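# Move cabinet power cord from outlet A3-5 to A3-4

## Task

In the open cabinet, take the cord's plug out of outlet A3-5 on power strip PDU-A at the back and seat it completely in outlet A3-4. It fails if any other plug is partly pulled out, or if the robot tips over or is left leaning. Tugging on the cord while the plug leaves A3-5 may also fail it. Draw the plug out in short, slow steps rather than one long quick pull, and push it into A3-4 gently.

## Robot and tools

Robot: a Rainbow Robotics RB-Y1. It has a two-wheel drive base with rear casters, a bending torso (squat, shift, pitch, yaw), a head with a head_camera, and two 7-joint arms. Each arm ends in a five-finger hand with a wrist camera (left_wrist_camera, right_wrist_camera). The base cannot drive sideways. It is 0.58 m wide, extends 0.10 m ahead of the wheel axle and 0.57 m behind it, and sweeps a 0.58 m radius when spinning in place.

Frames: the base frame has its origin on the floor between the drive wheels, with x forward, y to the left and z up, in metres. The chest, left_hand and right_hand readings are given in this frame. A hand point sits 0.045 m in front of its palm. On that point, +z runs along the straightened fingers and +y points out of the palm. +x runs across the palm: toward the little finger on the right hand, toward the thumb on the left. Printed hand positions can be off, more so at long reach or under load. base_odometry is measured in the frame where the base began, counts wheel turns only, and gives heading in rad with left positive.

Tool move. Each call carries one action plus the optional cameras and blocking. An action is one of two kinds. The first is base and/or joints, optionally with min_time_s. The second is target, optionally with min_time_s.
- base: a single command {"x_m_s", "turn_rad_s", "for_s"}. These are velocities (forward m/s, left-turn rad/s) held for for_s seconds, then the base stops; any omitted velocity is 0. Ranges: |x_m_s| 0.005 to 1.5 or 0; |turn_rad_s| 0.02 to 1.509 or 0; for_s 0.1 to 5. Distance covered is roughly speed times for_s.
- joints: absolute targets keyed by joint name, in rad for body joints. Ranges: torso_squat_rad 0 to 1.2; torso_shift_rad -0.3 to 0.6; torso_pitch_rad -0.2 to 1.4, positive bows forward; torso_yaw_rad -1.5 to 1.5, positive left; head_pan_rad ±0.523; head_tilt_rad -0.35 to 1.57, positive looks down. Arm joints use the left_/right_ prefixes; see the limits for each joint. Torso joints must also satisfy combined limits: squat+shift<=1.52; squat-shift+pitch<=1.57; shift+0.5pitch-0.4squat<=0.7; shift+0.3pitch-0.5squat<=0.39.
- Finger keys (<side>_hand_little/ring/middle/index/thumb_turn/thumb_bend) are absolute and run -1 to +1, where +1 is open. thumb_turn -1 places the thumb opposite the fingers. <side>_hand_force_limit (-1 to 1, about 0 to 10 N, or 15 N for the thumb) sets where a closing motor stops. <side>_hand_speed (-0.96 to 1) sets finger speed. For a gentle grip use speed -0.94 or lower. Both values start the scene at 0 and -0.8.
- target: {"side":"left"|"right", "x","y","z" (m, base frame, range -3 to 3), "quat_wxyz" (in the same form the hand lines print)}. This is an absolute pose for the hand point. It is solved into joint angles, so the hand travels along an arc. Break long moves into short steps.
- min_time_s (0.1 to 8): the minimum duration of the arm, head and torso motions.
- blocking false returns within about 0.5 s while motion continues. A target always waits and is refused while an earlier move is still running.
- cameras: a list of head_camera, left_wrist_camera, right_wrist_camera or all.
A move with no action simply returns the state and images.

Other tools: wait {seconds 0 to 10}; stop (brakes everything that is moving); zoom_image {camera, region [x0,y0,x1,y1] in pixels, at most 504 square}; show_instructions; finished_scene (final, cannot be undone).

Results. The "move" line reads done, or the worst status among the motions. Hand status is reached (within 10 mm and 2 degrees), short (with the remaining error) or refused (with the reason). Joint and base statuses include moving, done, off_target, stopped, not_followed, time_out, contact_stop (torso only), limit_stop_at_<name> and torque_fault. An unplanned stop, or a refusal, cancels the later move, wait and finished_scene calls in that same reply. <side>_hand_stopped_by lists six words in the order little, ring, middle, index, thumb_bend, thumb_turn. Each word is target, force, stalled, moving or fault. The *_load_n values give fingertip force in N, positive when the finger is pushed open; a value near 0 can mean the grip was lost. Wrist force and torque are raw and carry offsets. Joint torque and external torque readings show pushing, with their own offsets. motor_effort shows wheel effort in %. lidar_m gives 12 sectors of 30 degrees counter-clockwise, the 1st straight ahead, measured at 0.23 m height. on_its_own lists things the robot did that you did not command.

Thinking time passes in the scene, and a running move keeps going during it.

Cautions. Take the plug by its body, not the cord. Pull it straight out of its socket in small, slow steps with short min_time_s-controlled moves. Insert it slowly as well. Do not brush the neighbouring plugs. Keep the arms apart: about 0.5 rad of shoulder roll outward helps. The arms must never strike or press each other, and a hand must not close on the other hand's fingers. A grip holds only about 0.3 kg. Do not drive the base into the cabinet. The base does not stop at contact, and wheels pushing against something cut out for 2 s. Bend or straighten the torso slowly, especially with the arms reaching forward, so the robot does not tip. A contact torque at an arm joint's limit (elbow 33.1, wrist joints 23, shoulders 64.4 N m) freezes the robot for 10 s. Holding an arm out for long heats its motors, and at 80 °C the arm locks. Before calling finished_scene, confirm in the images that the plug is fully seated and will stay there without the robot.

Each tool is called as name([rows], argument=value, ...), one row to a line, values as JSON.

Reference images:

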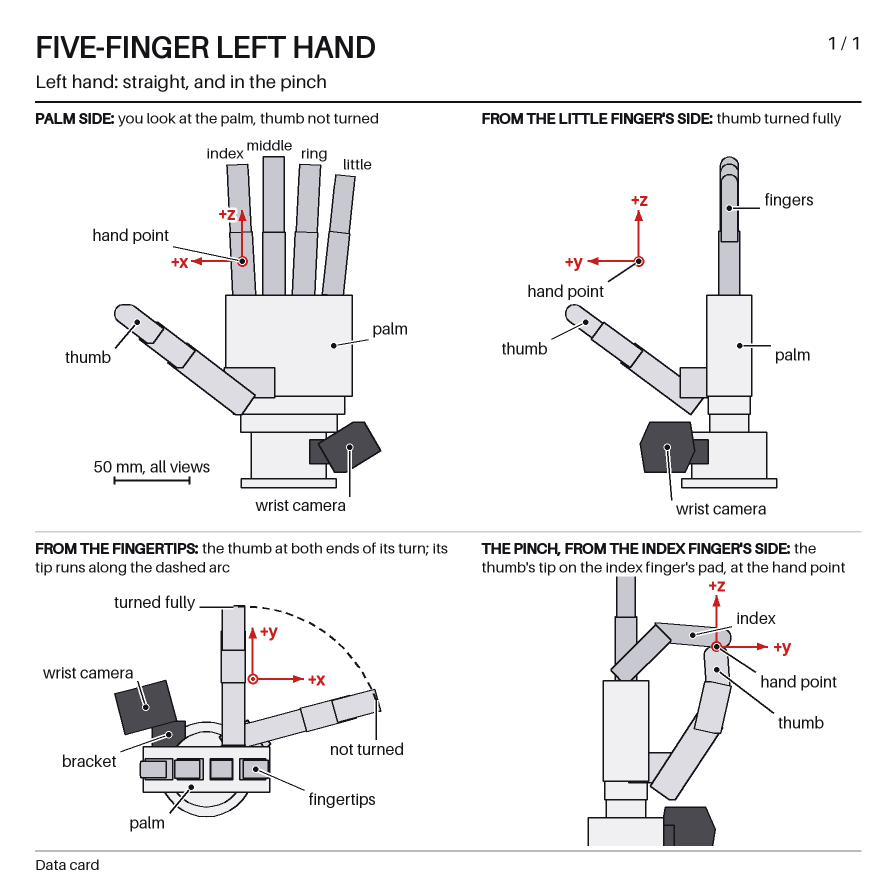

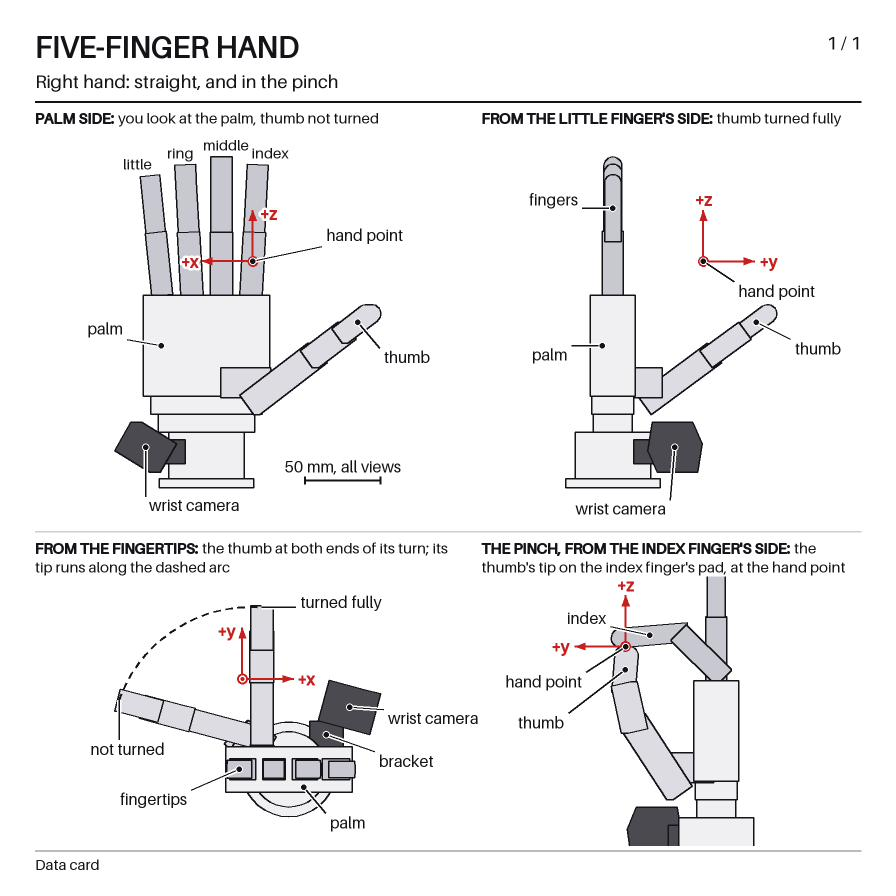

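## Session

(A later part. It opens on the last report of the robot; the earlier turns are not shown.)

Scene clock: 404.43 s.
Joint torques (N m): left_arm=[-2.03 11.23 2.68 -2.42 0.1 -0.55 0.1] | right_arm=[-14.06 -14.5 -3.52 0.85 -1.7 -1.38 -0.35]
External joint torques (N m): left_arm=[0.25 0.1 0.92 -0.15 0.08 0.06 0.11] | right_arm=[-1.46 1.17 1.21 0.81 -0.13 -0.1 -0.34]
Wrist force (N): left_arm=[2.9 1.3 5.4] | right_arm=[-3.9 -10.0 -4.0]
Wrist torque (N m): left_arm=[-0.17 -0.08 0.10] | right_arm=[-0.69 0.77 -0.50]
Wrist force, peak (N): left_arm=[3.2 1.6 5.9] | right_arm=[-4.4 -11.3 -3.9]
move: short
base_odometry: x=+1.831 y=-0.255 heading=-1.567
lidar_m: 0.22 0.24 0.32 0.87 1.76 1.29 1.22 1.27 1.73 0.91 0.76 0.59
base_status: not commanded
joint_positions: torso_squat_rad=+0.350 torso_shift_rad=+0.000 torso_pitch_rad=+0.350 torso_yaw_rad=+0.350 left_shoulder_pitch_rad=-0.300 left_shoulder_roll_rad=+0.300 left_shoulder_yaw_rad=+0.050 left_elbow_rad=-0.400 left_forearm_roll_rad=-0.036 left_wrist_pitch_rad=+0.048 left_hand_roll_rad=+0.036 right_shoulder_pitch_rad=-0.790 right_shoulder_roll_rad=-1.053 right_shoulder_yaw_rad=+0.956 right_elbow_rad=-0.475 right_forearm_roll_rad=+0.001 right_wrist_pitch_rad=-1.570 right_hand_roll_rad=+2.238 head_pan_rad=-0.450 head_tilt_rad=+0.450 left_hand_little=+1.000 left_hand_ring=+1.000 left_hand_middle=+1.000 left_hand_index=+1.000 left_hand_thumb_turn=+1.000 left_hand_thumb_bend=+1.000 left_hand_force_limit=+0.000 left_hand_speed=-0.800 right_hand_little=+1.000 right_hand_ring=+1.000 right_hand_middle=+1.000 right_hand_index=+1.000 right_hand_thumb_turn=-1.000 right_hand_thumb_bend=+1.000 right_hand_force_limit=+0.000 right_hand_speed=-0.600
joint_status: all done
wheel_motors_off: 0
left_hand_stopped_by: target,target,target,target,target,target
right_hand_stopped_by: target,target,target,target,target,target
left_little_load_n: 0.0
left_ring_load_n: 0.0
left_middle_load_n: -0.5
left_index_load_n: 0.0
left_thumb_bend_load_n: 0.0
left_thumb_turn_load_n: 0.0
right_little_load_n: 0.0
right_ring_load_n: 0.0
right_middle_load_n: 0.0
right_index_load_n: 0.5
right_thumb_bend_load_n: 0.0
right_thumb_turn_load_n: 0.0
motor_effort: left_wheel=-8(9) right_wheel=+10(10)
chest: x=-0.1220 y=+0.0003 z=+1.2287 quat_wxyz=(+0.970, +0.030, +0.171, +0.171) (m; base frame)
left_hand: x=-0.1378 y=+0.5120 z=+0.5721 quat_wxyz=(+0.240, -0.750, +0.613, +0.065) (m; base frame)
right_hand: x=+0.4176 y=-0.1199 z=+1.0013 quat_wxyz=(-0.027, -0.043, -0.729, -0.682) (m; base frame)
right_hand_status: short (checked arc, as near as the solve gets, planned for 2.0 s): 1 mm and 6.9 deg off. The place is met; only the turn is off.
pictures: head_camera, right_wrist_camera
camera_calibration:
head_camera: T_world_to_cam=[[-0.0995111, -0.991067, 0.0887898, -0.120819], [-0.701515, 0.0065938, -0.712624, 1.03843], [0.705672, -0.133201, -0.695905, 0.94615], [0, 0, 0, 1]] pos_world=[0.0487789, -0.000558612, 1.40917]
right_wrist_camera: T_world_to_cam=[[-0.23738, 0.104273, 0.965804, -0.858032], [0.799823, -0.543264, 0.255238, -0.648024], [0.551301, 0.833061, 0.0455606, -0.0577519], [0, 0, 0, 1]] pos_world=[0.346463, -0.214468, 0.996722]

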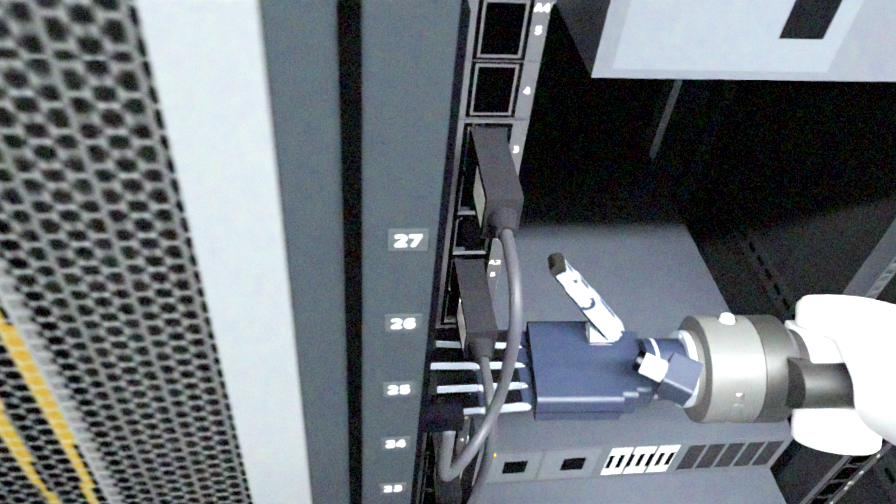

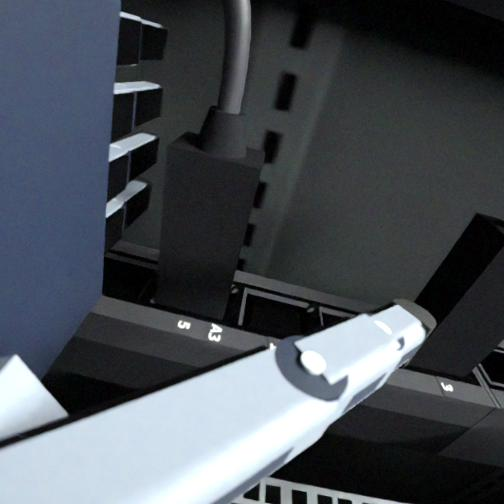

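move(target={"side":"right","x":0.422,"y":-0.09,"z":1.002,"quat_wxyz":[0,0,0.7071,0.7071]}, min_time_s=2, cameras=["right_wrist_camera"])

move(target={"side":"right","x":0.424,"y":-0.066,"z":1.003,"quat_wxyz":[0,0,0.7071,0.7071]}, min_time_s=2, cameras=["head_camera","right_wrist_camera"])

Scene clock: 409.67 s.
Joint torques (N m): left_arm=[-2.32 11.68 2.52 -2.44 0.17 -0.64 0.09] | right_arm=[-15.09 -12.98 -3.5 0.53 -1.79 -1.36 -0.38]
External joint torques (N m): left_arm=[-0.04 0.56 0.76 -0.17 0.16 -0.03 0.1] | right_arm=[-1.23 1.44 0.96 0.63 -0.22 -0.08 -0.37]
Wrist force (N): left_arm=[3.0 1.4 5.3] | right_arm=[-4.4 -10.0 -3.8]
Wrist torque (N m): left_arm=[-0.18 -0.09 0.11] | right_arm=[-0.76 0.88 -0.54]
Wrist force, peak (N): left_arm=[3.3 1.7 5.7] | right_arm=[-4.7 -11.1 -4.0]
move: short
base_odometry: x=+1.831 y=-0.255 heading=-1.567
lidar_m: 0.22 0.23 0.31 0.86 1.77 1.30 1.22 1.27 1.74 0.89 0.77 0.58
base_status: not commanded
joint_positions: torso_squat_rad=+0.350 torso_shift_rad=+0.000 torso_pitch_rad=+0.350 torso_yaw_rad=+0.350 left_shoulder_pitch_rad=-0.300 left_shoulder_roll_rad=+0.300 left_shoulder_yaw_rad=+0.050 left_elbow_rad=-0.400 left_forearm_roll_rad=-0.036 left_wrist_pitch_rad=+0.048 left_hand_roll_rad=+0.036 right_shoulder_pitch_rad=-0.858 right_shoulder_roll_rad=-0.988 right_shoulder_yaw_rad=+0.997 right_elbow_rad=-0.423 right_forearm_roll_rad=+0.001 right_wrist_pitch_rad=-1.570 right_hand_roll_rad=+2.236 head_pan_rad=-0.450 head_tilt_rad=+0.450 left_hand_little=+1.000 left_hand_ring=+1.000 left_hand_middle=+1.000 left_hand_index=+1.000 left_hand_thumb_turn=+1.000 left_hand_thumb_bend=+1.000 left_hand_force_limit=+0.000 left_hand_speed=-0.800 right_hand_little=+1.000 right_hand_ring=+1.000 right_hand_middle=+1.000 right_hand_index=+1.000 right_hand_thumb_turn=-1.000 right_hand_thumb_bend=+1.000 right_hand_force_limit=+0.000 right_hand_speed=-0.600
joint_status: all done
wheel_motors_off: 0
left_hand_stopped_by: target,target,target,target,target,target
right_hand_stopped_by: target,target,target,target,target,target
left_little_load_n: 0.0
left_ring_load_n: 0.0
left_middle_load_n: 0.0
left_index_load_n: 0.0
left_thumb_bend_load_n: 0.0
left_thumb_turn_load_n: 0.0
right_little_load_n: 0.0
right_ring_load_n: 0.0
right_middle_load_n: 0.0
right_index_load_n: 0.0
right_thumb_bend_load_n: 0.0
right_thumb_turn_load_n: 0.0
motor_effort: left_wheel=-8(9) right_wheel=+10(10)
chest: x=-0.1220 y=+0.0003 z=+1.2287 quat_wxyz=(+0.970, +0.030, +0.171, +0.171) (m; base frame)
left_hand: x=-0.1378 y=+0.5120 z=+0.5721 quat_wxyz=(+0.240, -0.750, +0.613, +0.065) (m; base frame)
right_hand: x=+0.4216 y=-0.0899 z=+1.0023 quat_wxyz=(-0.019, -0.031, -0.724, -0.689) (m; base frame)
right_hand_status: short (checked arc, as near as the solve gets, planned for 2.0 s): 1 mm and 5.0 deg off. The place is met; only the turn is off.
pictures: right_wrist_camera
camera_calibration:
right_wrist_camera: T_world_to_cam=[[-0.245257, 0.080622, 0.9661, -0.86022], [0.812968, -0.525788, 0.25026, -0.634189], [0.52814, 0.846786, 0.0634098, -0.0917953], [0, 0, 0, 1]] pos_world=[0.353082, -0.186365, 0.995591]

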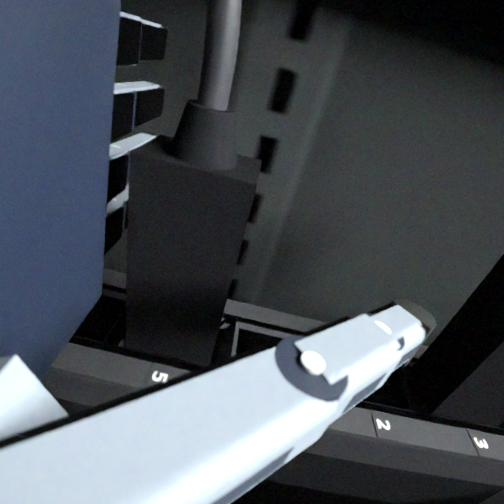

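Scene clock: 412.00 s.
Joint torques (N m): left_arm=[-2.16 11.32 2.29 -2.5 0.12 -0.65 0.04] | right_arm=[-16.69 -11.78 -3.24 0.66 -1.82 -1.56 -0.42]
External joint torques (N m): left_arm=[0.11 0.19 0.53 -0.23 0.1 -0.04 0.05] | right_arm=[-1.89 1.65 0.98 0.87 -0.25 -0.29 -0.41]
Wrist force (N): left_arm=[2.8 1.6 5.3] | right_arm=[-3.5 -10.6 -3.8]
Wrist torque (N m): left_arm=[-0.13 -0.06 0.09] | right_arm=[-0.84 0.72 -0.51]
Wrist force, peak (N): left_arm=[3.2 1.6 5.7] | right_arm=[-3.6 -11.1 -4.4]
move: short
base_odometry: x=+1.831 y=-0.255 heading=-1.567
lidar_m: 0.22 0.24 0.32 0.86 1.76 1.29 1.22 1.27 1.73 0.90 0.77 0.58
base_status: not commanded
joint_positions: torso_squat_rad=+0.350 torso_shift_rad=+0.000 torso_pitch_rad=+0.350 torso_yaw_rad=+0.350 left_shoulder_pitch_rad=-0.300 left_shoulder_roll_rad=+0.300 left_shoulder_yaw_rad=+0.050 left_elbow_rad=-0.400 left_forearm_roll_rad=-0.036 left_wrist_pitch_rad=+0.048 left_hand_roll_rad=+0.036 right_shoulder_pitch_rad=-0.907 right_shoulder_roll_rad=-0.933 right_shoulder_yaw_rad=+1.025 right_elbow_rad=-0.379 right_forearm_roll_rad=+0.002 right_wrist_pitch_rad=-1.570 right_hand_roll_rad=+2.236 head_pan_rad=-0.450 head_tilt_rad=+0.450 left_hand_little=+1.000 left_hand_ring=+1.000 left_hand_middle=+1.000 left_hand_index=+1.000 left_hand_thumb_turn=+1.000 left_hand_thumb_bend=+1.000 left_hand_force_limit=+0.000 left_hand_speed=-0.800 right_hand_little=+1.000 right_hand_ring=+1.000 right_hand_middle=+1.000 right_hand_index=+1.000 right_hand_thumb_turn=-1.000 right_hand_thumb_bend=+1.000 right_hand_force_limit=+0.000 right_hand_speed=-0.600
joint_status: all done
wheel_motors_off: 0
left_hand_stopped_by: target,target,target,target,target,target
right_hand_stopped_by: target,target,target,target,target,target
left_little_load_n: 0.0
left_ring_load_n: 0.0
left_middle_load_n: 0.0
left_index_load_n: 0.0
left_thumb_bend_load_n: 0.0
left_thumb_turn_load_n: 0.0
right_little_load_n: 0.0
right_ring_load_n: 0.0
right_middle_load_n: 0.0
right_index_load_n: 0.0
right_thumb_bend_load_n: 0.0
right_thumb_turn_load_n: 0.0
motor_effort: left_wheel=-8(9) right_wheel=+10(10)
chest: x=-0.1220 y=+0.0003 z=+1.2287 quat_wxyz=(+0.970, +0.030, +0.171, +0.171) (m; base frame)
left_hand: x=-0.1378 y=+0.5120 z=+0.5721 quat_wxyz=(+0.240, -0.750, +0.613, +0.065) (m; base frame)
right_hand: x=+0.4236 y=-0.0660 z=+1.0033 quat_wxyz=(-0.013, -0.023, -0.719, -0.694) (m; base frame)
right_hand_status: short (checked arc, as near as the solve gets, planned for 2.0 s): 1 mm and 3.6 deg off. The place is met; only the turn is off.
pictures: head_camera, right_wrist_camera
camera_calibration:
head_camera: T_world_to_cam=[[-0.0995111, -0.991067, 0.0887898, -0.120819], [-0.701515, 0.0065938, -0.712624, 1.03843], [0.705672, -0.133201, -0.695905, 0.94615], [0, 0, 0, 1]] pos_world=[0.0487789, -0.000558612, 1.40917]
right_wrist_camera: T_world_to_cam=[[-0.250988, 0.0628552, 0.965947, -0.861269], [0.822296, -0.51265, 0.247021, -0.623329], [0.510719, 0.856294, 0.0769834, -0.118858], [0, 0, 0, 1]] pos_world=[0.357096, -0.163636, 0.995066]

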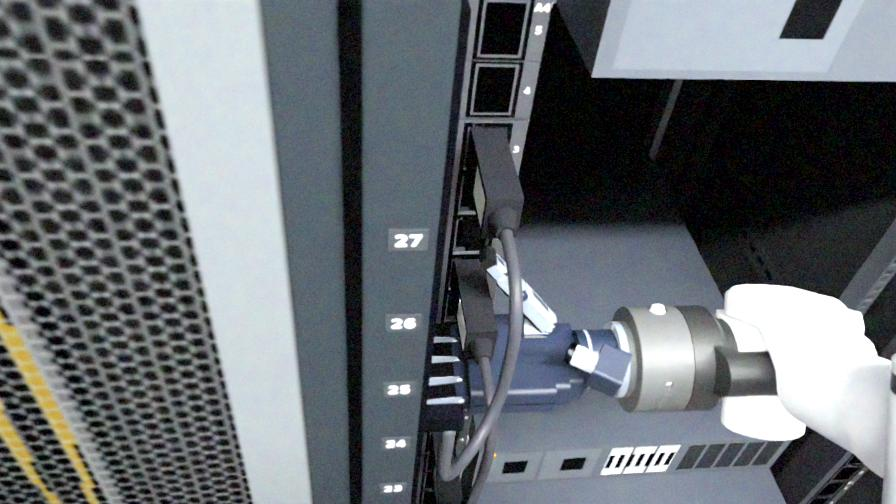

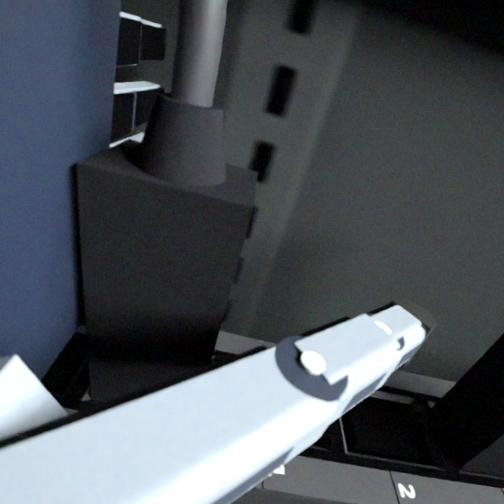

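move(target={"side":"right","x":0.424,"y":-0.064,"z":1.009,"quat_wxyz":[0,0,0.7071,0.7071]}, min_time_s=1.5, cameras=["right_wrist_camera"])

Scene clock: 415.50 s.
Joint torques (N m): left_arm=[-2.02 11.14 2.4 -2.43 0.13 -0.52 0.18] | right_arm=[-20.86 -13.01 -5.63 -3.37 -4.1 -2.51 -0.56]
External joint torques (N m): left_arm=[0.25 0.01 0.64 -0.17 0.11 0.09 0.19] | right_arm=[-5.98 0.44 -1.29 -3.12 -2.52 -1.25 -0.55]
Wrist force (N): left_arm=[3.1 1.3 5.8] | right_arm=[-1.7 -19.1 -9.1]
Wrist torque (N m): left_arm=[-0.23 -0.12 0.13] | right_arm=[-0.45 0.72 -0.68]
Wrist force, peak (N): left_arm=[3.2 1.4 5.9] | right_arm=[-2.5 -20.1 -8.7]
move: short
base_odometry: x=+1.831 y=-0.255 heading=-1.567
lidar_m: 0.22 0.24 0.32 0.86 1.78 1.29 1.23 1.27 1.73 0.90 0.77 0.58
base_status: not commanded
joint_positions: torso_squat_rad=+0.350 torso_shift_rad=+0.000 torso_pitch_rad=+0.350 torso_yaw_rad=+0.350 left_shoulder_pitch_rad=-0.300 left_shoulder_roll_rad=+0.300 left_shoulder_yaw_rad=+0.050 left_elbow_rad=-0.400 left_forearm_roll_rad=-0.036 left_wrist_pitch_rad=+0.048 left_hand_roll_rad=+0.036 right_shoulder_pitch_rad=-0.912 right_shoulder_roll_rad=-0.942 right_shoulder_yaw_rad=+1.027 right_elbow_rad=-0.397 right_forearm_roll_rad=+0.001 right_wrist_pitch_rad=-1.570 right_hand_roll_rad=+2.230 head_pan_rad=-0.450 head_tilt_rad=+0.450 left_hand_little=+1.000 left_hand_ring=+1.000 left_hand_middle=+1.000 left_hand_index=+1.000 left_hand_thumb_turn=+1.000 left_hand_thumb_bend=+1.000 left_hand_force_limit=+0.000 left_hand_speed=-0.800 right_hand_little=+1.000 right_hand_ring=+1.000 right_hand_middle=+1.000 right_hand_index=+1.000 right_hand_thumb_turn=-1.000 right_hand_thumb_bend=+1.000 right_hand_force_limit=+0.000 right_hand_speed=-0.600
joint_status: all done
wheel_motors_off: 0
left_hand_stopped_by: target,target,target,target,target,target
right_hand_stopped_by: target,target,target,target,target,target
left_little_load_n: 0.0
left_ring_load_n: -0.5
left_middle_load_n: 0.0
left_index_load_n: 0.0
left_thumb_bend_load_n: 0.0
left_thumb_turn_load_n: 0.0
right_little_load_n: 0.0
right_ring_load_n: 0.0
right_middle_load_n: 0.5
right_index_load_n: 0.0
right_thumb_bend_load_n: 0.0
right_thumb_turn_load_n: 0.0
motor_effort: left_wheel=-8(9) right_wheel=+10(11)
chest: x=-0.1219 y=+0.0002 z=+1.2287 quat_wxyz=(+0.970, +0.030, +0.171, +0.171) (m; base frame)
left_hand: x=-0.1377 y=+0.5120 z=+0.5721 quat_wxyz=(+0.239, -0.750, +0.613, +0.065) (m; base frame)
right_hand: x=+0.4234 y=-0.0644 z=+1.0081 quat_wxyz=(-0.010, -0.019, -0.717, -0.696) (m; base frame)
right_hand_status: short (checked arc, as near as the solve gets, planned for 1.5 s): 1 mm and 3.0 deg off. The place is met; only the turn is off.
pictures: right_wrist_camera
camera_calibration:
right_wrist_camera: T_world_to_cam=[[-0.252763, 0.0544851, 0.965993, -0.865879], [0.82718, -0.505732, 0.244966, -0.622946], [0.50188, 0.860969, 0.0827612, -0.122299], [0, 0, 0, 1]] pos_world=[0.357806, -0.162571, 0.999155]

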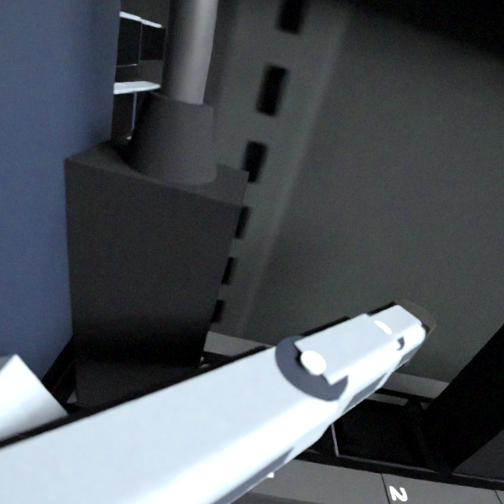

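move(joints={"right_hand_force_limit":0.4,"right_hand_speed":-0.8,"right_hand_index":-0.85,"right_hand_middle":-0.85}, cameras=["head_camera","right_wrist_camera"])

Scene clock: 420.90 s.
Joint torques (N m): left_arm=[-2.25 11.45 1.89 -2.48 0.19 -0.68 0.19] | right_arm=[-18.1 -14.9 -5.79 -0.05 -3.76 -2.22 -0.31]
External joint torques (N m): left_arm=[0.01 0.32 0.13 -0.22 0.18 -0.07 0.2] | right_arm=[-3.21 -1.46 -1.45 0.2 -2.19 -0.98 -0.31]
Wrist force (N): left_arm=[3.0 1.3 5.7] | right_arm=[-3.1 -18.2 0.3]
Wrist torque (N m): left_arm=[-0.23 -0.10 0.10] | right_arm=[-1.21 0.62 -0.57]
Wrist force, peak (N): left_arm=[2.9 1.6 5.9] | right_arm=[-1.8 -19.7 -9.7]
move: off_target
base_odometry: x=+1.831 y=-0.255 heading=-1.567
lidar_m: 0.22 0.23 0.32 0.86 1.77 1.30 1.22 1.27 1.73 0.90 0.77 0.57
base_status: not commanded
joint_positions: torso_squat_rad=+0.350 torso_shift_rad=+0.000 torso_pitch_rad=+0.350 torso_yaw_rad=+0.350 left_shoulder_pitch_rad=-0.300 left_shoulder_roll_rad=+0.300 left_shoulder_yaw_rad=+0.050 left_elbow_rad=-0.400 left_forearm_roll_rad=-0.036 left_wrist_pitch_rad=+0.048 left_hand_roll_rad=+0.036 right_shoulder_pitch_rad=-0.912 right_shoulder_roll_rad=-0.941 right_shoulder_yaw_rad=+1.027 right_elbow_rad=-0.398 right_forearm_roll_rad=+0.001 right_wrist_pitch_rad=-1.570 right_hand_roll_rad=+2.230 head_pan_rad=-0.450 head_tilt_rad=+0.450 left_hand_little=+1.000 left_hand_ring=+1.000 left_hand_middle=+1.000 left_hand_index=+1.000 left_hand_thumb_turn=+1.000 left_hand_thumb_bend=+1.000 left_hand_force_limit=+0.000 left_hand_speed=-0.800 right_hand_little=+1.000 right_hand_ring=+1.000 right_hand_middle=-0.660 right_hand_index=-0.624 right_hand_thumb_turn=-1.000 right_hand_thumb_bend=+1.000 right_hand_force_limit=+0.400 right_hand_speed=-0.800
joint_status: right_hand_middle off_target (ended at -0.660, target -0.850); right_hand_index off_target (ended at -0.624, target -0.850); the others done
wheel_motors_off: 0
left_hand_stopped_by: target,target,target,target,target,target
right_hand_stopped_by: target,target,force,force,target,target
left_little_load_n: 0.0
left_ring_load_n: 0.0
left_middle_load_n: 0.0
left_index_load_n: 0.0
left_thumb_bend_load_n: 0.0
left_thumb_turn_load_n: 0.0
right_little_load_n: 0.0
right_ring_load_n: 0.0
right_middle_load_n: 10.5
right_index_load_n: 3.5
right_thumb_bend_load_n: 0.0
right_thumb_turn_load_n: 0.0
motor_effort: left_wheel=-8(9) right_wheel=+10(11)
chest: x=-0.1219 y=+0.0002 z=+1.2287 quat_wxyz=(+0.970, +0.030, +0.171, +0.171) (m; base frame)
left_hand: x=-0.1378 y=+0.5120 z=+0.5721 quat_wxyz=(+0.239, -0.750, +0.613, +0.065) (m; base frame)
right_hand: x=+0.4233 y=-0.0638 z=+1.0085 quat_wxyz=(-0.010, -0.018, -0.717, -0.697) (m; base frame)
pictures: head_camera, right_wrist_camera
camera_calibration:
head_camera: T_world_to_cam=[[-0.0995545, -0.991068, 0.0887342, -0.120818], [-0.701659, 0.00669157, -0.712482, 1.03838], [0.705524, -0.133192, -0.696058, 0.946218], [0, 0, 0, 1]] pos_world=[0.0489787, -0.000658795, 1.40917]
right_wrist_camera: T_world_to_cam=[[-0.253153, 0.0530882, 0.965969, -0.866129], [0.827581, -0.505227, 0.244652, -0.622626], [0.501022, 0.861352, 0.083965, -0.12354], [0, 0, 0, 1]] pos_world=[0.357907, -0.162175, 0.999353]

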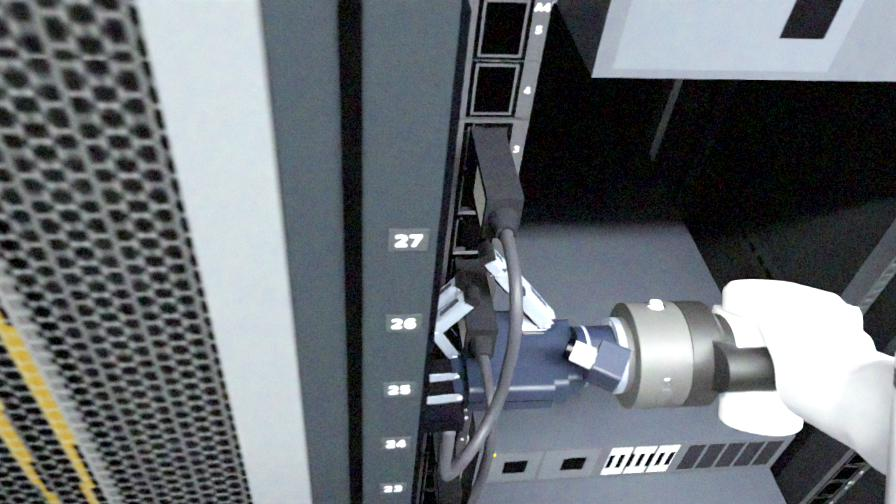

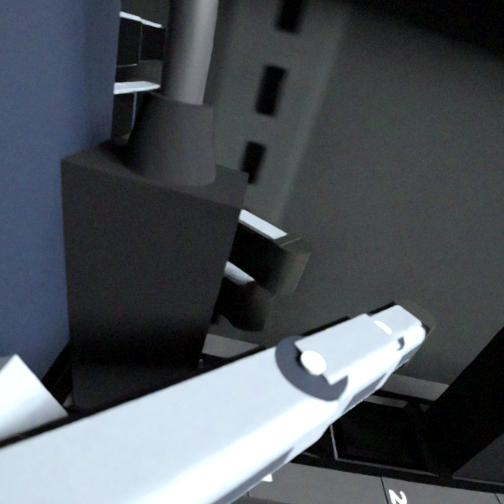

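move(joints={"right_hand_force_limit":0.6,"right_hand_speed":-0.7,"right_hand_thumb_bend":-0.5}, cameras=["head_camera","right_wrist_camera"])

Scene clock: 425.83 s.
Joint torques (N m): left_arm=[-2.06 11.08 2.49 -2.45 0.04 -0.68 0.03] | right_arm=[-18.35 -14.82 -5.75 -0.18 -3.67 -2.23 -0.23]
External joint torques (N m): left_arm=[0.2 -0.05 0.73 -0.18 0.03 -0.07 0.04] | right_arm=[-3.46 -1.38 -1.41 0.07 -2.09 -0.98 -0.23]
Wrist force (N): left_arm=[3.0 1.7 5.3] | right_arm=[-3.3 -17.4 0.7]
Wrist torque (N m): left_arm=[-0.10 -0.09 0.10] | right_arm=[-1.33 0.61 -0.58]
Wrist force, peak (N): left_arm=[3.2 1.4 5.9] | right_arm=[-4.0 -18.8 1.2]
move: off_target
base_odometry: x=+1.831 y=-0.255 heading=-1.567
lidar_m: 0.22 0.23 0.32 0.87 1.76 1.29 1.22 1.27 1.73 0.90 0.77 0.58
base_status: not commanded
joint_positions: torso_squat_rad=+0.350 torso_shift_rad=+0.000 torso_pitch_rad=+0.350 torso_yaw_rad=+0.350 left_shoulder_pitch_rad=-0.300 left_shoulder_roll_rad=+0.300 left_shoulder_yaw_rad=+0.050 left_elbow_rad=-0.400 left_forearm_roll_rad=-0.036 left_wrist_pitch_rad=+0.048 left_hand_roll_rad=+0.036 right_shoulder_pitch_rad=-0.912 right_shoulder_roll_rad=-0.941 right_shoulder_yaw_rad=+1.027 right_elbow_rad=-0.398 right_forearm_roll_rad=+0.001 right_wrist_pitch_rad=-1.570 right_hand_roll_rad=+2.230 head_pan_rad=-0.450 head_tilt_rad=+0.450 left_hand_little=+1.000 left_hand_ring=+1.000 left_hand_middle=+1.000 left_hand_index=+1.000 left_hand_thumb_turn=+1.000 left_hand_thumb_bend=+1.000 left_hand_force_limit=+0.000 left_hand_speed=-0.800 right_hand_little=+1.000 right_hand_ring=+1.000 right_hand_middle=-0.660 right_hand_index=-0.624 right_hand_thumb_turn=-1.000 right_hand_thumb_bend=+0.466 right_hand_force_limit=+0.600 right_hand_speed=-0.700
joint_status: right_hand_thumb_bend off_target (ended at +0.466, target -0.500); the others done
wheel_motors_off: 0
left_hand_stopped_by: target,target,target,target,target,target
right_hand_stopped_by: target,target,force,force,force,target
left_little_load_n: 0.0
left_ring_load_n: 0.0
left_middle_load_n: 0.0
left_index_load_n: 0.0
left_thumb_bend_load_n: 0.0
left_thumb_turn_load_n: 0.0
right_little_load_n: 0.0
right_ring_load_n: 0.0
right_middle_load_n: 11.5
right_index_load_n: 3.5
right_thumb_bend_load_n: 12.0
right_thumb_turn_load_n: 1.5
motor_effort: left_wheel=-8(9) right_wheel=+10(11)
chest: x=-0.1219 y=+0.0002 z=+1.2287 quat_wxyz=(+0.970, +0.030, +0.171, +0.171) (m; base frame)
left_hand: x=-0.1378 y=+0.5120 z=+0.5721 quat_wxyz=(+0.239, -0.750, +0.613, +0.065) (m; base frame)
right_hand: x=+0.4233 y=-0.0638 z=+1.0085 quat_wxyz=(-0.010, -0.018, -0.717, -0.697) (m; base frame)
pictures: head_camera, right_wrist_camera
camera_calibration:
head_camera: T_world_to_cam=[[-0.0995545, -0.991068, 0.0887342, -0.120818], [-0.701659, 0.00669157, -0.712482, 1.03838], [0.705524, -0.133192, -0.696058, 0.946218], [0, 0, 0, 1]] pos_world=[0.0489787, -0.000658795, 1.40917]
right_wrist_camera: T_world_to_cam=[[-0.253153, 0.0530882, 0.965969, -0.866129], [0.827581, -0.505227, 0.244652, -0.622626], [0.501022, 0.861352, 0.083965, -0.12354], [0, 0, 0, 1]] pos_world=[0.357907, -0.162175, 0.999353]

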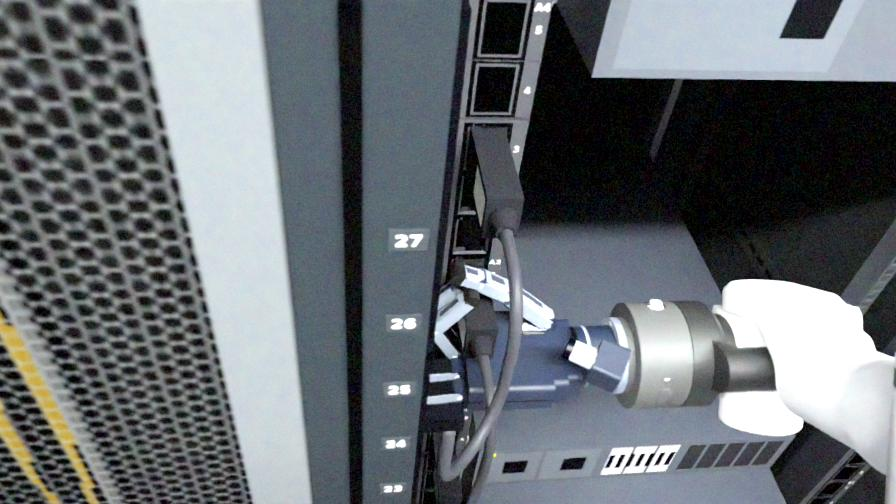

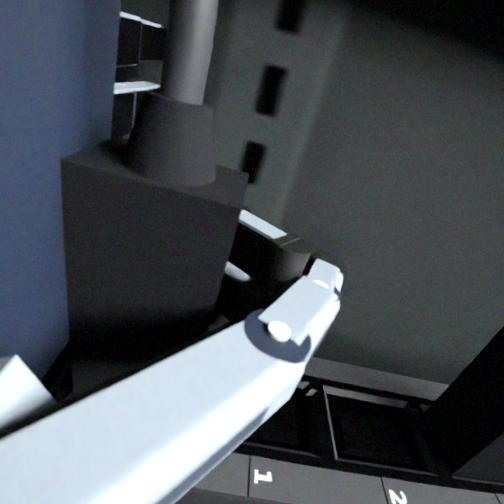

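move(joints={"right_hand_force_limit":1.0,"right_hand_speed":-0.6,"right_hand_index":-0.95,"right_hand_middle":-0.95,"right_hand_ring":-0.8}, cameras=["right_wrist_camera"])

move(joints={"right_hand_force_limit":1.0,"right_hand_speed":-0.6,"right_hand_thumb_bend":-0.6}, cameras=["head_camera","right_wrist_camera"])

Scene clock: 429.67 s.
Joint torques (N m): left_arm=[-2.25 11.06 2.2 -2.53 0.16 -0.71 0.08] | right_arm=[-17.51 -15.99 -5.62 0.51 -3.79 -2.45 -0.13]
External joint torques (N m): left_arm=[0.01 -0.07 0.45 -0.27 0.15 -0.1 0.09] | right_arm=[-2.61 -2.55 -1.29 0.76 -2.22 -1.2 -0.12]
Wrist force (N): left_arm=[2.8 1.1 5.5] | right_arm=[-4.8 -17.3 5.4]
Wrist torque (N m): left_arm=[-0.22 -0.06 0.12] | right_arm=[-1.25 0.64 -0.62]
Wrist force, peak (N): left_arm=[3.2 1.3 6.0] | right_arm=[-4.2 -18.6 5.1]
move: off_target
base_odometry: x=+1.831 y=-0.255 heading=-1.567
lidar_m: 0.23 0.24 0.32 0.86 1.76 1.29 1.22 1.28 1.73 0.91 0.77 0.59
base_status: not commanded
joint_positions: torso_squat_rad=+0.350 torso_shift_rad=+0.000 torso_pitch_rad=+0.350 torso_yaw_rad=+0.350 left_shoulder_pitch_rad=-0.300 left_shoulder_roll_rad=+0.300 left_shoulder_yaw_rad=+0.050 left_elbow_rad=-0.400 left_forearm_roll_rad=-0.036 left_wrist_pitch_rad=+0.048 left_hand_roll_rad=+0.036 right_shoulder_pitch_rad=-0.912 right_shoulder_roll_rad=-0.941 right_shoulder_yaw_rad=+1.027 right_elbow_rad=-0.398 right_forearm_roll_rad=+0.001 right_wrist_pitch_rad=-1.570 right_hand_roll_rad=+2.230 head_pan_rad=-0.450 head_tilt_rad=+0.450 left_hand_little=+1.000 left_hand_ring=+1.000 left_hand_middle=+1.000 left_hand_index=+1.000 left_hand_thumb_turn=+1.000 left_hand_thumb_bend=+1.000 left_hand_force_limit=+0.000 left_hand_speed=-0.800 right_hand_little=+1.000 right_hand_ring=-0.689 right_hand_middle=-0.660 right_hand_index=-0.650 right_hand_thumb_turn=-1.000 right_hand_thumb_bend=+0.466 right_hand_force_limit=+1.000 right_hand_speed=-0.600
joint_status: right_hand_ring off_target (ended at -0.689, target -0.800); right_hand_middle off_target (ended at -0.660, target -0.950); right_hand_index off_target (ended at -0.650, target -0.950); the others done
wheel_motors_off: 0
left_hand_stopped_by: target,target,target,target,target,target
right_hand_stopped_by: target,force,force,force,force,target
left_little_load_n: 0.0
left_ring_load_n: 0.0
left_middle_load_n: 0.0
left_index_load_n: 0.0
left_thumb_bend_load_n: 0.0
left_thumb_turn_load_n: 0.0
right_little_load_n: 0.0
right_ring_load_n: 11.0
right_middle_load_n: 9.0
right_index_load_n: 10.0
right_thumb_bend_load_n: 11.5
right_thumb_turn_load_n: 1.5
motor_effort: left_wheel=-7(9) right_wheel=+10(10)
chest: x=-0.1219 y=+0.0002 z=+1.2287 quat_wxyz=(+0.970, +0.030, +0.171, +0.171) (m; base frame)
left_hand: x=-0.1378 y=+0.5120 z=+0.5721 quat_wxyz=(+0.239, -0.750, +0.613, +0.065) (m; base frame)
right_hand: x=+0.4233 y=-0.0636 z=+1.0085 quat_wxyz=(-0.010, -0.018, -0.717, -0.697) (m; base frame)
pictures: right_wrist_camera
camera_calibration:
right_wrist_camera: T_world_to_cam=[[-0.253147, 0.0526491, 0.965994, -0.866243], [0.82778, -0.504999, 0.244451, -0.622309], [0.500696, 0.861512, 0.0842574, -0.123947], [0, 0, 0, 1]] pos_world=[0.357907, -0.161877, 0.999353]

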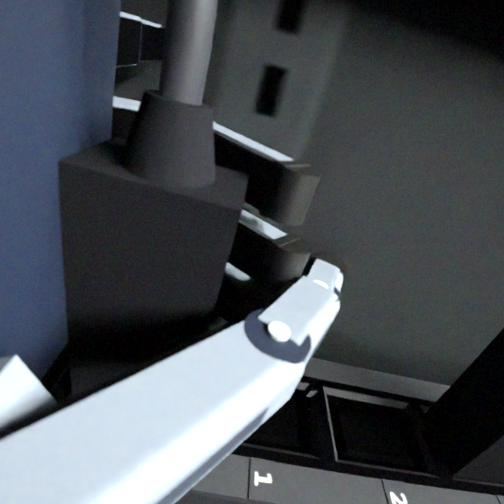

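Scene clock: 430.17 s.
Joint torques (N m): left_arm=[-2 11.41 2.25 -2.62 0.22 -0.69 0.14] | right_arm=[-17.64 -16.09 -5.65 0.59 -3.69 -2.48 -0.29]
External joint torques (N m): left_arm=[0.27 0.28 0.49 -0.35 0.21 -0.08 0.15] | right_arm=[-2.75 -2.65 -1.31 0.84 -2.12 -1.23 -0.28]
Wrist force (N): left_arm=[3.2 1.5 5.3] | right_arm=[-3.7 -19.0 4.8]
Wrist torque (N m): left_arm=[-0.16 -0.12 0.13] | right_arm=[-1.43 0.47 -0.59]
Wrist force, peak (N): left_arm=[3.0 1.3 5.8] | right_arm=[-4.4 -18.9 4.7]
move: off_target
base_odometry: x=+1.831 y=-0.255 heading=-1.567
lidar_m: 0.22 0.23 0.32 0.85 1.77 1.28 1.22 1.27 1.73 0.90 0.77 0.58
base_status: not commanded
joint_positions: torso_squat_rad=+0.350 torso_shift_rad=+0.000 torso_pitch_rad=+0.350 torso_yaw_rad=+0.350 left_shoulder_pitch_rad=-0.300 left_shoulder_roll_rad=+0.300 left_shoulder_yaw_rad=+0.050 left_elbow_rad=-0.400 left_forearm_roll_rad=-0.036 left_wrist_pitch_rad=+0.048 left_hand_roll_rad=+0.036 right_shoulder_pitch_rad=-0.912 right_shoulder_roll_rad=-0.941 right_shoulder_yaw_rad=+1.027 right_elbow_rad=-0.398 right_forearm_roll_rad=+0.001 right_wrist_pitch_rad=-1.570 right_hand_roll_rad=+2.230 head_pan_rad=-0.450 head_tilt_rad=+0.450 left_hand_little=+1.000 left_hand_ring=+1.000 left_hand_middle=+1.000 left_hand_index=+1.000 left_hand_thumb_turn=+1.000 left_hand_thumb_bend=+1.000 left_hand_force_limit=+0.000 left_hand_speed=-0.800 right_hand_little=+1.000 right_hand_ring=-0.689 right_hand_middle=-0.660 right_hand_index=-0.650 right_hand_thumb_turn=-1.000 right_hand_thumb_bend=+0.455 right_hand_force_limit=+1.000 right_hand_speed=-0.600
joint_status: right_hand_thumb_bend off_target (ended at +0.455, target -0.600); the others done
wheel_motors_off: 0
left_hand_stopped_by: target,target,target,target,target,target
right_hand_stopped_by: target,force,force,force,force,target
left_little_load_n: 0.0
left_ring_load_n: 0.0
left_middle_load_n: 0.0
left_index_load_n: 0.0
left_thumb_bend_load_n: 0.0
left_thumb_turn_load_n: 0.0
right_little_load_n: 0.0
right_ring_load_n: 11.0
right_middle_load_n: 9.5
right_index_load_n: 9.5
right_thumb_bend_load_n: 15.0
right_thumb_turn_load_n: 1.5
motor_effort: left_wheel=-8(8) right_wheel=+10(10)
chest: x=-0.1219 y=+0.0002 z=+1.2287 quat_wxyz=(+0.970, +0.030, +0.171, +0.171) (m; base frame)
left_hand: x=-0.1378 y=+0.5120 z=+0.5721 quat_wxyz=(+0.239, -0.750, +0.613, +0.065) (m; base frame)
right_hand: x=+0.4233 y=-0.0636 z=+1.0085 quat_wxyz=(-0.010, -0.018, -0.717, -0.697) (m; base frame)
pictures: head_camera, right_wrist_camera
camera_calibration:
head_camera: T_world_to_cam=[[-0.0994782, -0.991081, 0.0886717, -0.120715], [-0.70166, 0.00668262, -0.71248, 1.03837], [0.705533, -0.133094, -0.696067, 0.94609], [0, 0, 0, 1]] pos_world=[0.0490788, -0.000658451, 1.40907]
right_wrist_camera: T_world_to_cam=[[-0.253067, 0.0526011, 0.966018, -0.866303], [0.827805, -0.505003, 0.244358, -0.622225], [0.500695, 0.861513, 0.0842561, -0.123945], [0, 0, 0, 1]] pos_world=[0.357907, -0.161877, 0.999353]

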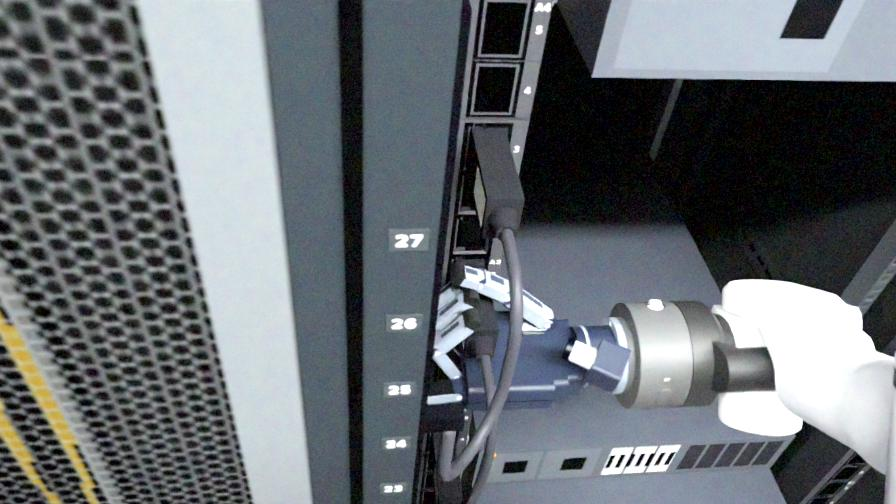

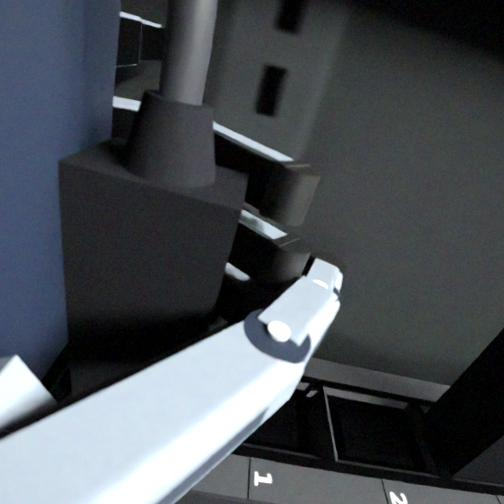

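move(target={"side":"right","x":0.419,"y":-0.064,"z":1.009,"quat_wxyz":[0,0,0.7071,0.7071]}, min_time_s=2, cameras=["right_wrist_camera"])

Scene clock: 435.87 s.
Joint torques (N m): left_arm=[-1.95 11.44 2.27 -2.51 0.13 -0.62 0.21] | right_arm=[-12.77 -17.15 -7.6 -0.52 -2.49 -4.35 0.91]
External joint torques (N m): left_arm=[0.3 0.31 0.51 -0.25 0.12 -0.01 0.22] | right_arm=[1.98 -3.66 -3.15 -0.21 -0.93 -3.09 0.92]
Wrist force (N): left_arm=[2.9 1.5 5.4] | right_arm=[-12.5 -17.6 6.1]
Wrist torque (N m): left_arm=[-0.17 -0.09 0.10] | right_arm=[-1.47 0.98 -0.54]
Wrist force, peak (N): left_arm=[3.2 1.5 5.8] | right_arm=[-21.6 -20.3 6.4]
move: short
base_odometry: x=+1.831 y=-0.255 heading=-1.567
lidar_m: 0.22 0.23 0.31 0.86 1.77 1.29 1.23 1.27 1.73 0.90 0.77 0.57
base_status: not commanded
joint_positions: torso_squat_rad=+0.350 torso_shift_rad=+0.000 torso_pitch_rad=+0.350 torso_yaw_rad=+0.350 left_shoulder_pitch_rad=-0.300 left_shoulder_roll_rad=+0.300 left_shoulder_yaw_rad=+0.050 left_elbow_rad=-0.400 left_forearm_roll_rad=-0.036 left_wrist_pitch_rad=+0.048 left_hand_roll_rad=+0.036 right_shoulder_pitch_rad=-0.902 right_shoulder_roll_rad=-0.948 right_shoulder_yaw_rad=+1.024 right_elbow_rad=-0.421 right_forearm_roll_rad=+0.000 right_wrist_pitch_rad=-1.569 right_hand_roll_rad=+2.238 head_pan_rad=-0.450 head_tilt_rad=+0.450 left_hand_little=+1.000 left_hand_ring=+1.000 left_hand_middle=+1.000 left_hand_index=+1.000 left_hand_thumb_turn=+1.000 left_hand_thumb_bend=+1.000 left_hand_force_limit=+0.000 left_hand_speed=-0.800 right_hand_little=+1.000 right_hand_ring=-0.689 right_hand_middle=-0.660 right_hand_index=-0.651 right_hand_thumb_turn=-1.000 right_hand_thumb_bend=+0.455 right_hand_force_limit=+1.000 right_hand_speed=-0.600
joint_status: all done
wheel_motors_off: 0
left_hand_stopped_by: target,target,target,target,target,target
right_hand_stopped_by: target,force,force,force,force,target
left_little_load_n: 0.0
left_ring_load_n: 0.0
left_middle_load_n: 0.0
left_index_load_n: 0.0
left_thumb_bend_load_n: 0.0
left_thumb_turn_load_n: 0.5
right_little_load_n: 0.0
right_ring_load_n: 5.0
right_middle_load_n: 9.0
right_index_load_n: 4.0
right_thumb_bend_load_n: 15.0
right_thumb_turn_load_n: 1.5
motor_effort: left_wheel=-8(9) right_wheel=+7(10)
chest: x=-0.1216 y=+0.0002 z=+1.2287 quat_wxyz=(+0.970, +0.030, +0.172, +0.171) (m; base frame)
left_hand: x=-0.1378 y=+0.5120 z=+0.5721 quat_wxyz=(+0.239, -0.750, +0.613, +0.065) (m; base frame)
right_hand: x=+0.4187 y=-0.0632 z=+1.0088 quat_wxyz=(-0.007, -0.014, -0.714, -0.700) (m; base frame)
right_hand_status: short (checked arc, as near as the solve gets, planned for 2.0 s): 1 mm and 2.1 deg off. The place is met; only the turn is off.
pictures: right_wrist_camera
camera_calibration:
right_wrist_camera: T_world_to_cam=[[-0.256405, 0.0434523, 0.965592, -0.866481], [0.832047, -0.498464, 0.243375, -0.61868], [0.491888, 0.865821, 0.0916545, -0.125461], [0, 0, 0, 1]] pos_world=[0.354314, -0.162112, 0.998738]

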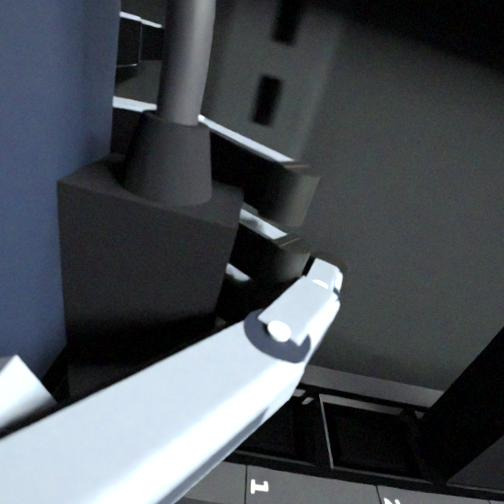

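move(joints={"right_hand_speed":-0.4,"right_hand_index":-1,"right_hand_middle":-1,"right_hand_ring":-1,"right_hand_thumb_bend":-0.7}, cameras=[])

move(target={"side":"right","x":0.4195,"y":-0.064,"z":1.012,"quat_wxyz":[0,0,0.7071,0.7071]}, min_time_s=1.5, cameras=["right_wrist_camera"])

Scene clock: 443.63 s.
Joint torques (N m): left_arm=[-1.85 11.4 2.21 -2.5 0.2 -0.61 0.11] | right_arm=[-13.26 -17.46 -7.65 0.49 -2.5 -4.24 0.98]
External joint torques (N m): left_arm=[0.4 0.27 0.45 -0.24 0.18 -0.01 0.12] | right_arm=[1.48 -3.98 -3.2 0.8 -0.94 -2.99 0.99]
Wrist force (N): left_arm=[2.9 1.6 5.5] | right_arm=[-12.1 -18.6 9.4]
Wrist torque (N m): left_arm=[-0.13 -0.07 0.09] | right_arm=[-1.59 0.75 -0.41]
Wrist force, peak (N): left_arm=[3.0 1.3 5.9] | right_arm=[-12.5 -19.6 10.2]
move: off_target
base_odometry: x=+1.831 y=-0.255 heading=-1.567
lidar_m: 0.22 0.24 0.32 0.85 1.76 1.29 1.22 1.27 1.73 0.90 0.78 0.58
base_status: not commanded
joint_positions: torso_squat_rad=+0.350 torso_shift_rad=+0.000 torso_pitch_rad=+0.350 torso_yaw_rad=+0.350 left_shoulder_pitch_rad=-0.300 left_shoulder_roll_rad=+0.300 left_shoulder_yaw_rad=+0.050 left_elbow_rad=-0.400 left_forearm_roll_rad=-0.036 left_wrist_pitch_rad=+0.048 left_hand_roll_rad=+0.036 right_shoulder_pitch_rad=-0.902 right_shoulder_roll_rad=-0.948 right_shoulder_yaw_rad=+1.024 right_elbow_rad=-0.421 right_forearm_roll_rad=+0.000 right_wrist_pitch_rad=-1.569 right_hand_roll_rad=+2.238 head_pan_rad=-0.450 head_tilt_rad=+0.450 left_hand_little=+1.000 left_hand_ring=+1.000 left_hand_middle=+1.000 left_hand_index=+1.000 left_hand_thumb_turn=+1.000 left_hand_thumb_bend=+1.000 left_hand_force_limit=+0.000 left_hand_speed=-0.800 right_hand_little=+1.000 right_hand_ring=-0.723 right_hand_middle=-0.668 right_hand_index=-0.677 right_hand_thumb_turn=-1.000 right_hand_thumb_bend=+0.455 right_hand_force_limit=+1.000 right_hand_speed=-0.400
joint_status: right_hand_ring off_target (ended at -0.723, target -1.000); right_hand_middle off_target (ended at -0.668, target -1.000); right_hand_index off_target (ended at -0.677, target -1.000); right_hand_thumb_bend off_target (ended at +0.455, target -0.700); the others done
wheel_motors_off: 0
left_hand_stopped_by: target,target,target,target,target,target
right_hand_stopped_by: target,force,force,force,force,target
left_little_load_n: 0.0
left_ring_load_n: 0.0
left_middle_load_n: 0.0
left_index_load_n: 0.0
left_thumb_bend_load_n: 0.0
left_thumb_turn_load_n: 0.0
right_little_load_n: 0.0
right_ring_load_n: 14.0
right_middle_load_n: 13.0
right_index_load_n: 11.5
right_thumb_bend_load_n: 15.5
right_thumb_turn_load_n: 1.5
motor_effort: left_wheel=-8(8) right_wheel=+7(7)
chest: x=-0.1216 y=+0.0003 z=+1.2287 quat_wxyz=(+0.970, +0.030, +0.172, +0.172) (m; base frame)
left_hand: x=-0.1378 y=+0.5120 z=+0.5721 quat_wxyz=(+0.239, -0.750, +0.613, +0.065) (m; base frame)
right_hand: x=+0.4186 y=-0.0630 z=+1.0088 quat_wxyz=(-0.007, -0.014, -0.714, -0.700) (m; base frame)
pictures: none
No camera images: "cameras" was empty.

Scene clock: 445.47 s.
Joint torques (N m): left_arm=[-1.96 11.06 2.15 -2.61 0.2 -0.63 0.11] | right_arm=[-19.77 -22.06 -11.36 -1.56 -5.13 -6.42 0.7]
External joint torques (N m): left_arm=[0.28 -0.07 0.39 -0.35 0.19 -0.03 0.12] | right_arm=[-5.04 -8.54 -6.85 -1.23 -3.57 -5.17 0.7]
Wrist force (N): left_arm=[3.2 1.4 5.4] | right_arm=[-12.4 -33.6 11.5]
Wrist torque (N m): left_arm=[-0.19 -0.15 0.12] | right_arm=[-2.22 0.42 -0.53]
Wrist force, peak (N): left_arm=[3.1 1.9 5.6] | right_arm=[-13.2 -34.1 12.2]
move: done
base_odometry: x=+1.831 y=-0.255 heading=-1.567
lidar_m: 0.22 0.23 0.32 0.86 1.78 1.28 1.23 1.27 1.72 0.90 0.77 0.58
base_status: not commanded
joint_positions: torso_squat_rad=+0.350 torso_shift_rad=+0.000 torso_pitch_rad=+0.351 torso_yaw_rad=+0.350 left_shoulder_pitch_rad=-0.300 left_shoulder_roll_rad=+0.300 left_shoulder_yaw_rad=+0.050 left_elbow_rad=-0.400 left_forearm_roll_rad=-0.036 left_wrist_pitch_rad=+0.048 left_hand_roll_rad=+0.036 right_shoulder_pitch_rad=-0.902 right_shoulder_roll_rad=-0.954 right_shoulder_yaw_rad=+1.024 right_elbow_rad=-0.431 right_forearm_roll_rad=+0.001 right_wrist_pitch_rad=-1.569 right_hand_roll_rad=+2.235 head_pan_rad=-0.450 head_tilt_rad=+0.450 left_hand_little=+1.000 left_hand_ring=+1.000 left_hand_middle=+1.000 left_hand_index=+1.000 left_hand_thumb_turn=+1.000 left_hand_thumb_bend=+1.000 left_hand_force_limit=+0.000 left_hand_speed=-0.800 right_hand_little=+1.000 right_hand_ring=-0.723 right_hand_middle=-0.668 right_hand_index=-0.677 right_hand_thumb_turn=-1.000 right_hand_thumb_bend=+0.455 right_hand_force_limit=+1.000 right_hand_speed=-0.400
joint_status: all done
wheel_motors_off: 0
left_hand_stopped_by: target,target,target,target,target,target
right_hand_stopped_by: target,force,force,force,force,target
left_little_load_n: 0.0
left_ring_load_n: 0.0
left_middle_load_n: 0.0
left_index_load_n: 0.0
left_thumb_bend_load_n: 0.0
left_thumb_turn_load_n: 0.0
right_little_load_n: 0.0
right_ring_load_n: 14.5
right_middle_load_n: 13.5
right_index_load_n: 11.0
right_thumb_bend_load_n: 15.5
right_thumb_turn_load_n: 1.5
motor_effort: left_wheel=-7(8) right_wheel=+7(7)
chest: x=-0.1214 y=+0.0003 z=+1.2287 quat_wxyz=(+0.970, +0.030, +0.172, +0.172) (m; base frame)
left_hand: x=-0.1379 y=+0.5120 z=+0.5721 quat_wxyz=(+0.239, -0.750, +0.613, +0.065) (m; base frame)
right_hand: x=+0.4185 y=-0.0631 z=+1.0103 quat_wxyz=(-0.005, -0.012, -0.714, -0.700) (m; base frame)
right_hand_status: reached (checked arc, as near as the solve gets, planned for 1.5 s): 2 mm and 1.9 deg off.
pictures: right_wrist_camera
camera_calibration:
right_wrist_camera: T_world_to_cam=[[-0.255322, 0.040935, 0.965989, -0.869062], [0.834607, -0.495048, 0.241574, -0.617828], [0.4881, 0.867901, 0.0922319, -0.124502], [0, 0, 0, 1]] pos_world=[0.354523, -0.162225, 1.00024]

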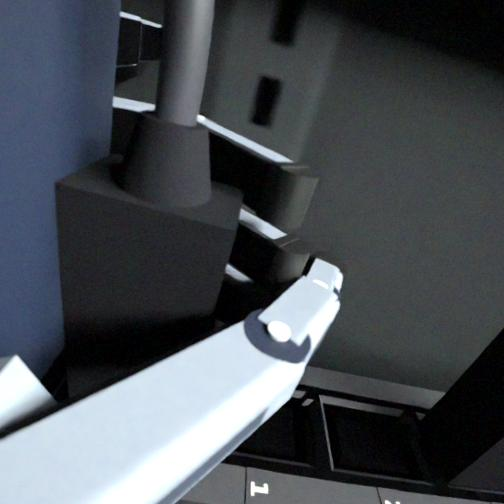

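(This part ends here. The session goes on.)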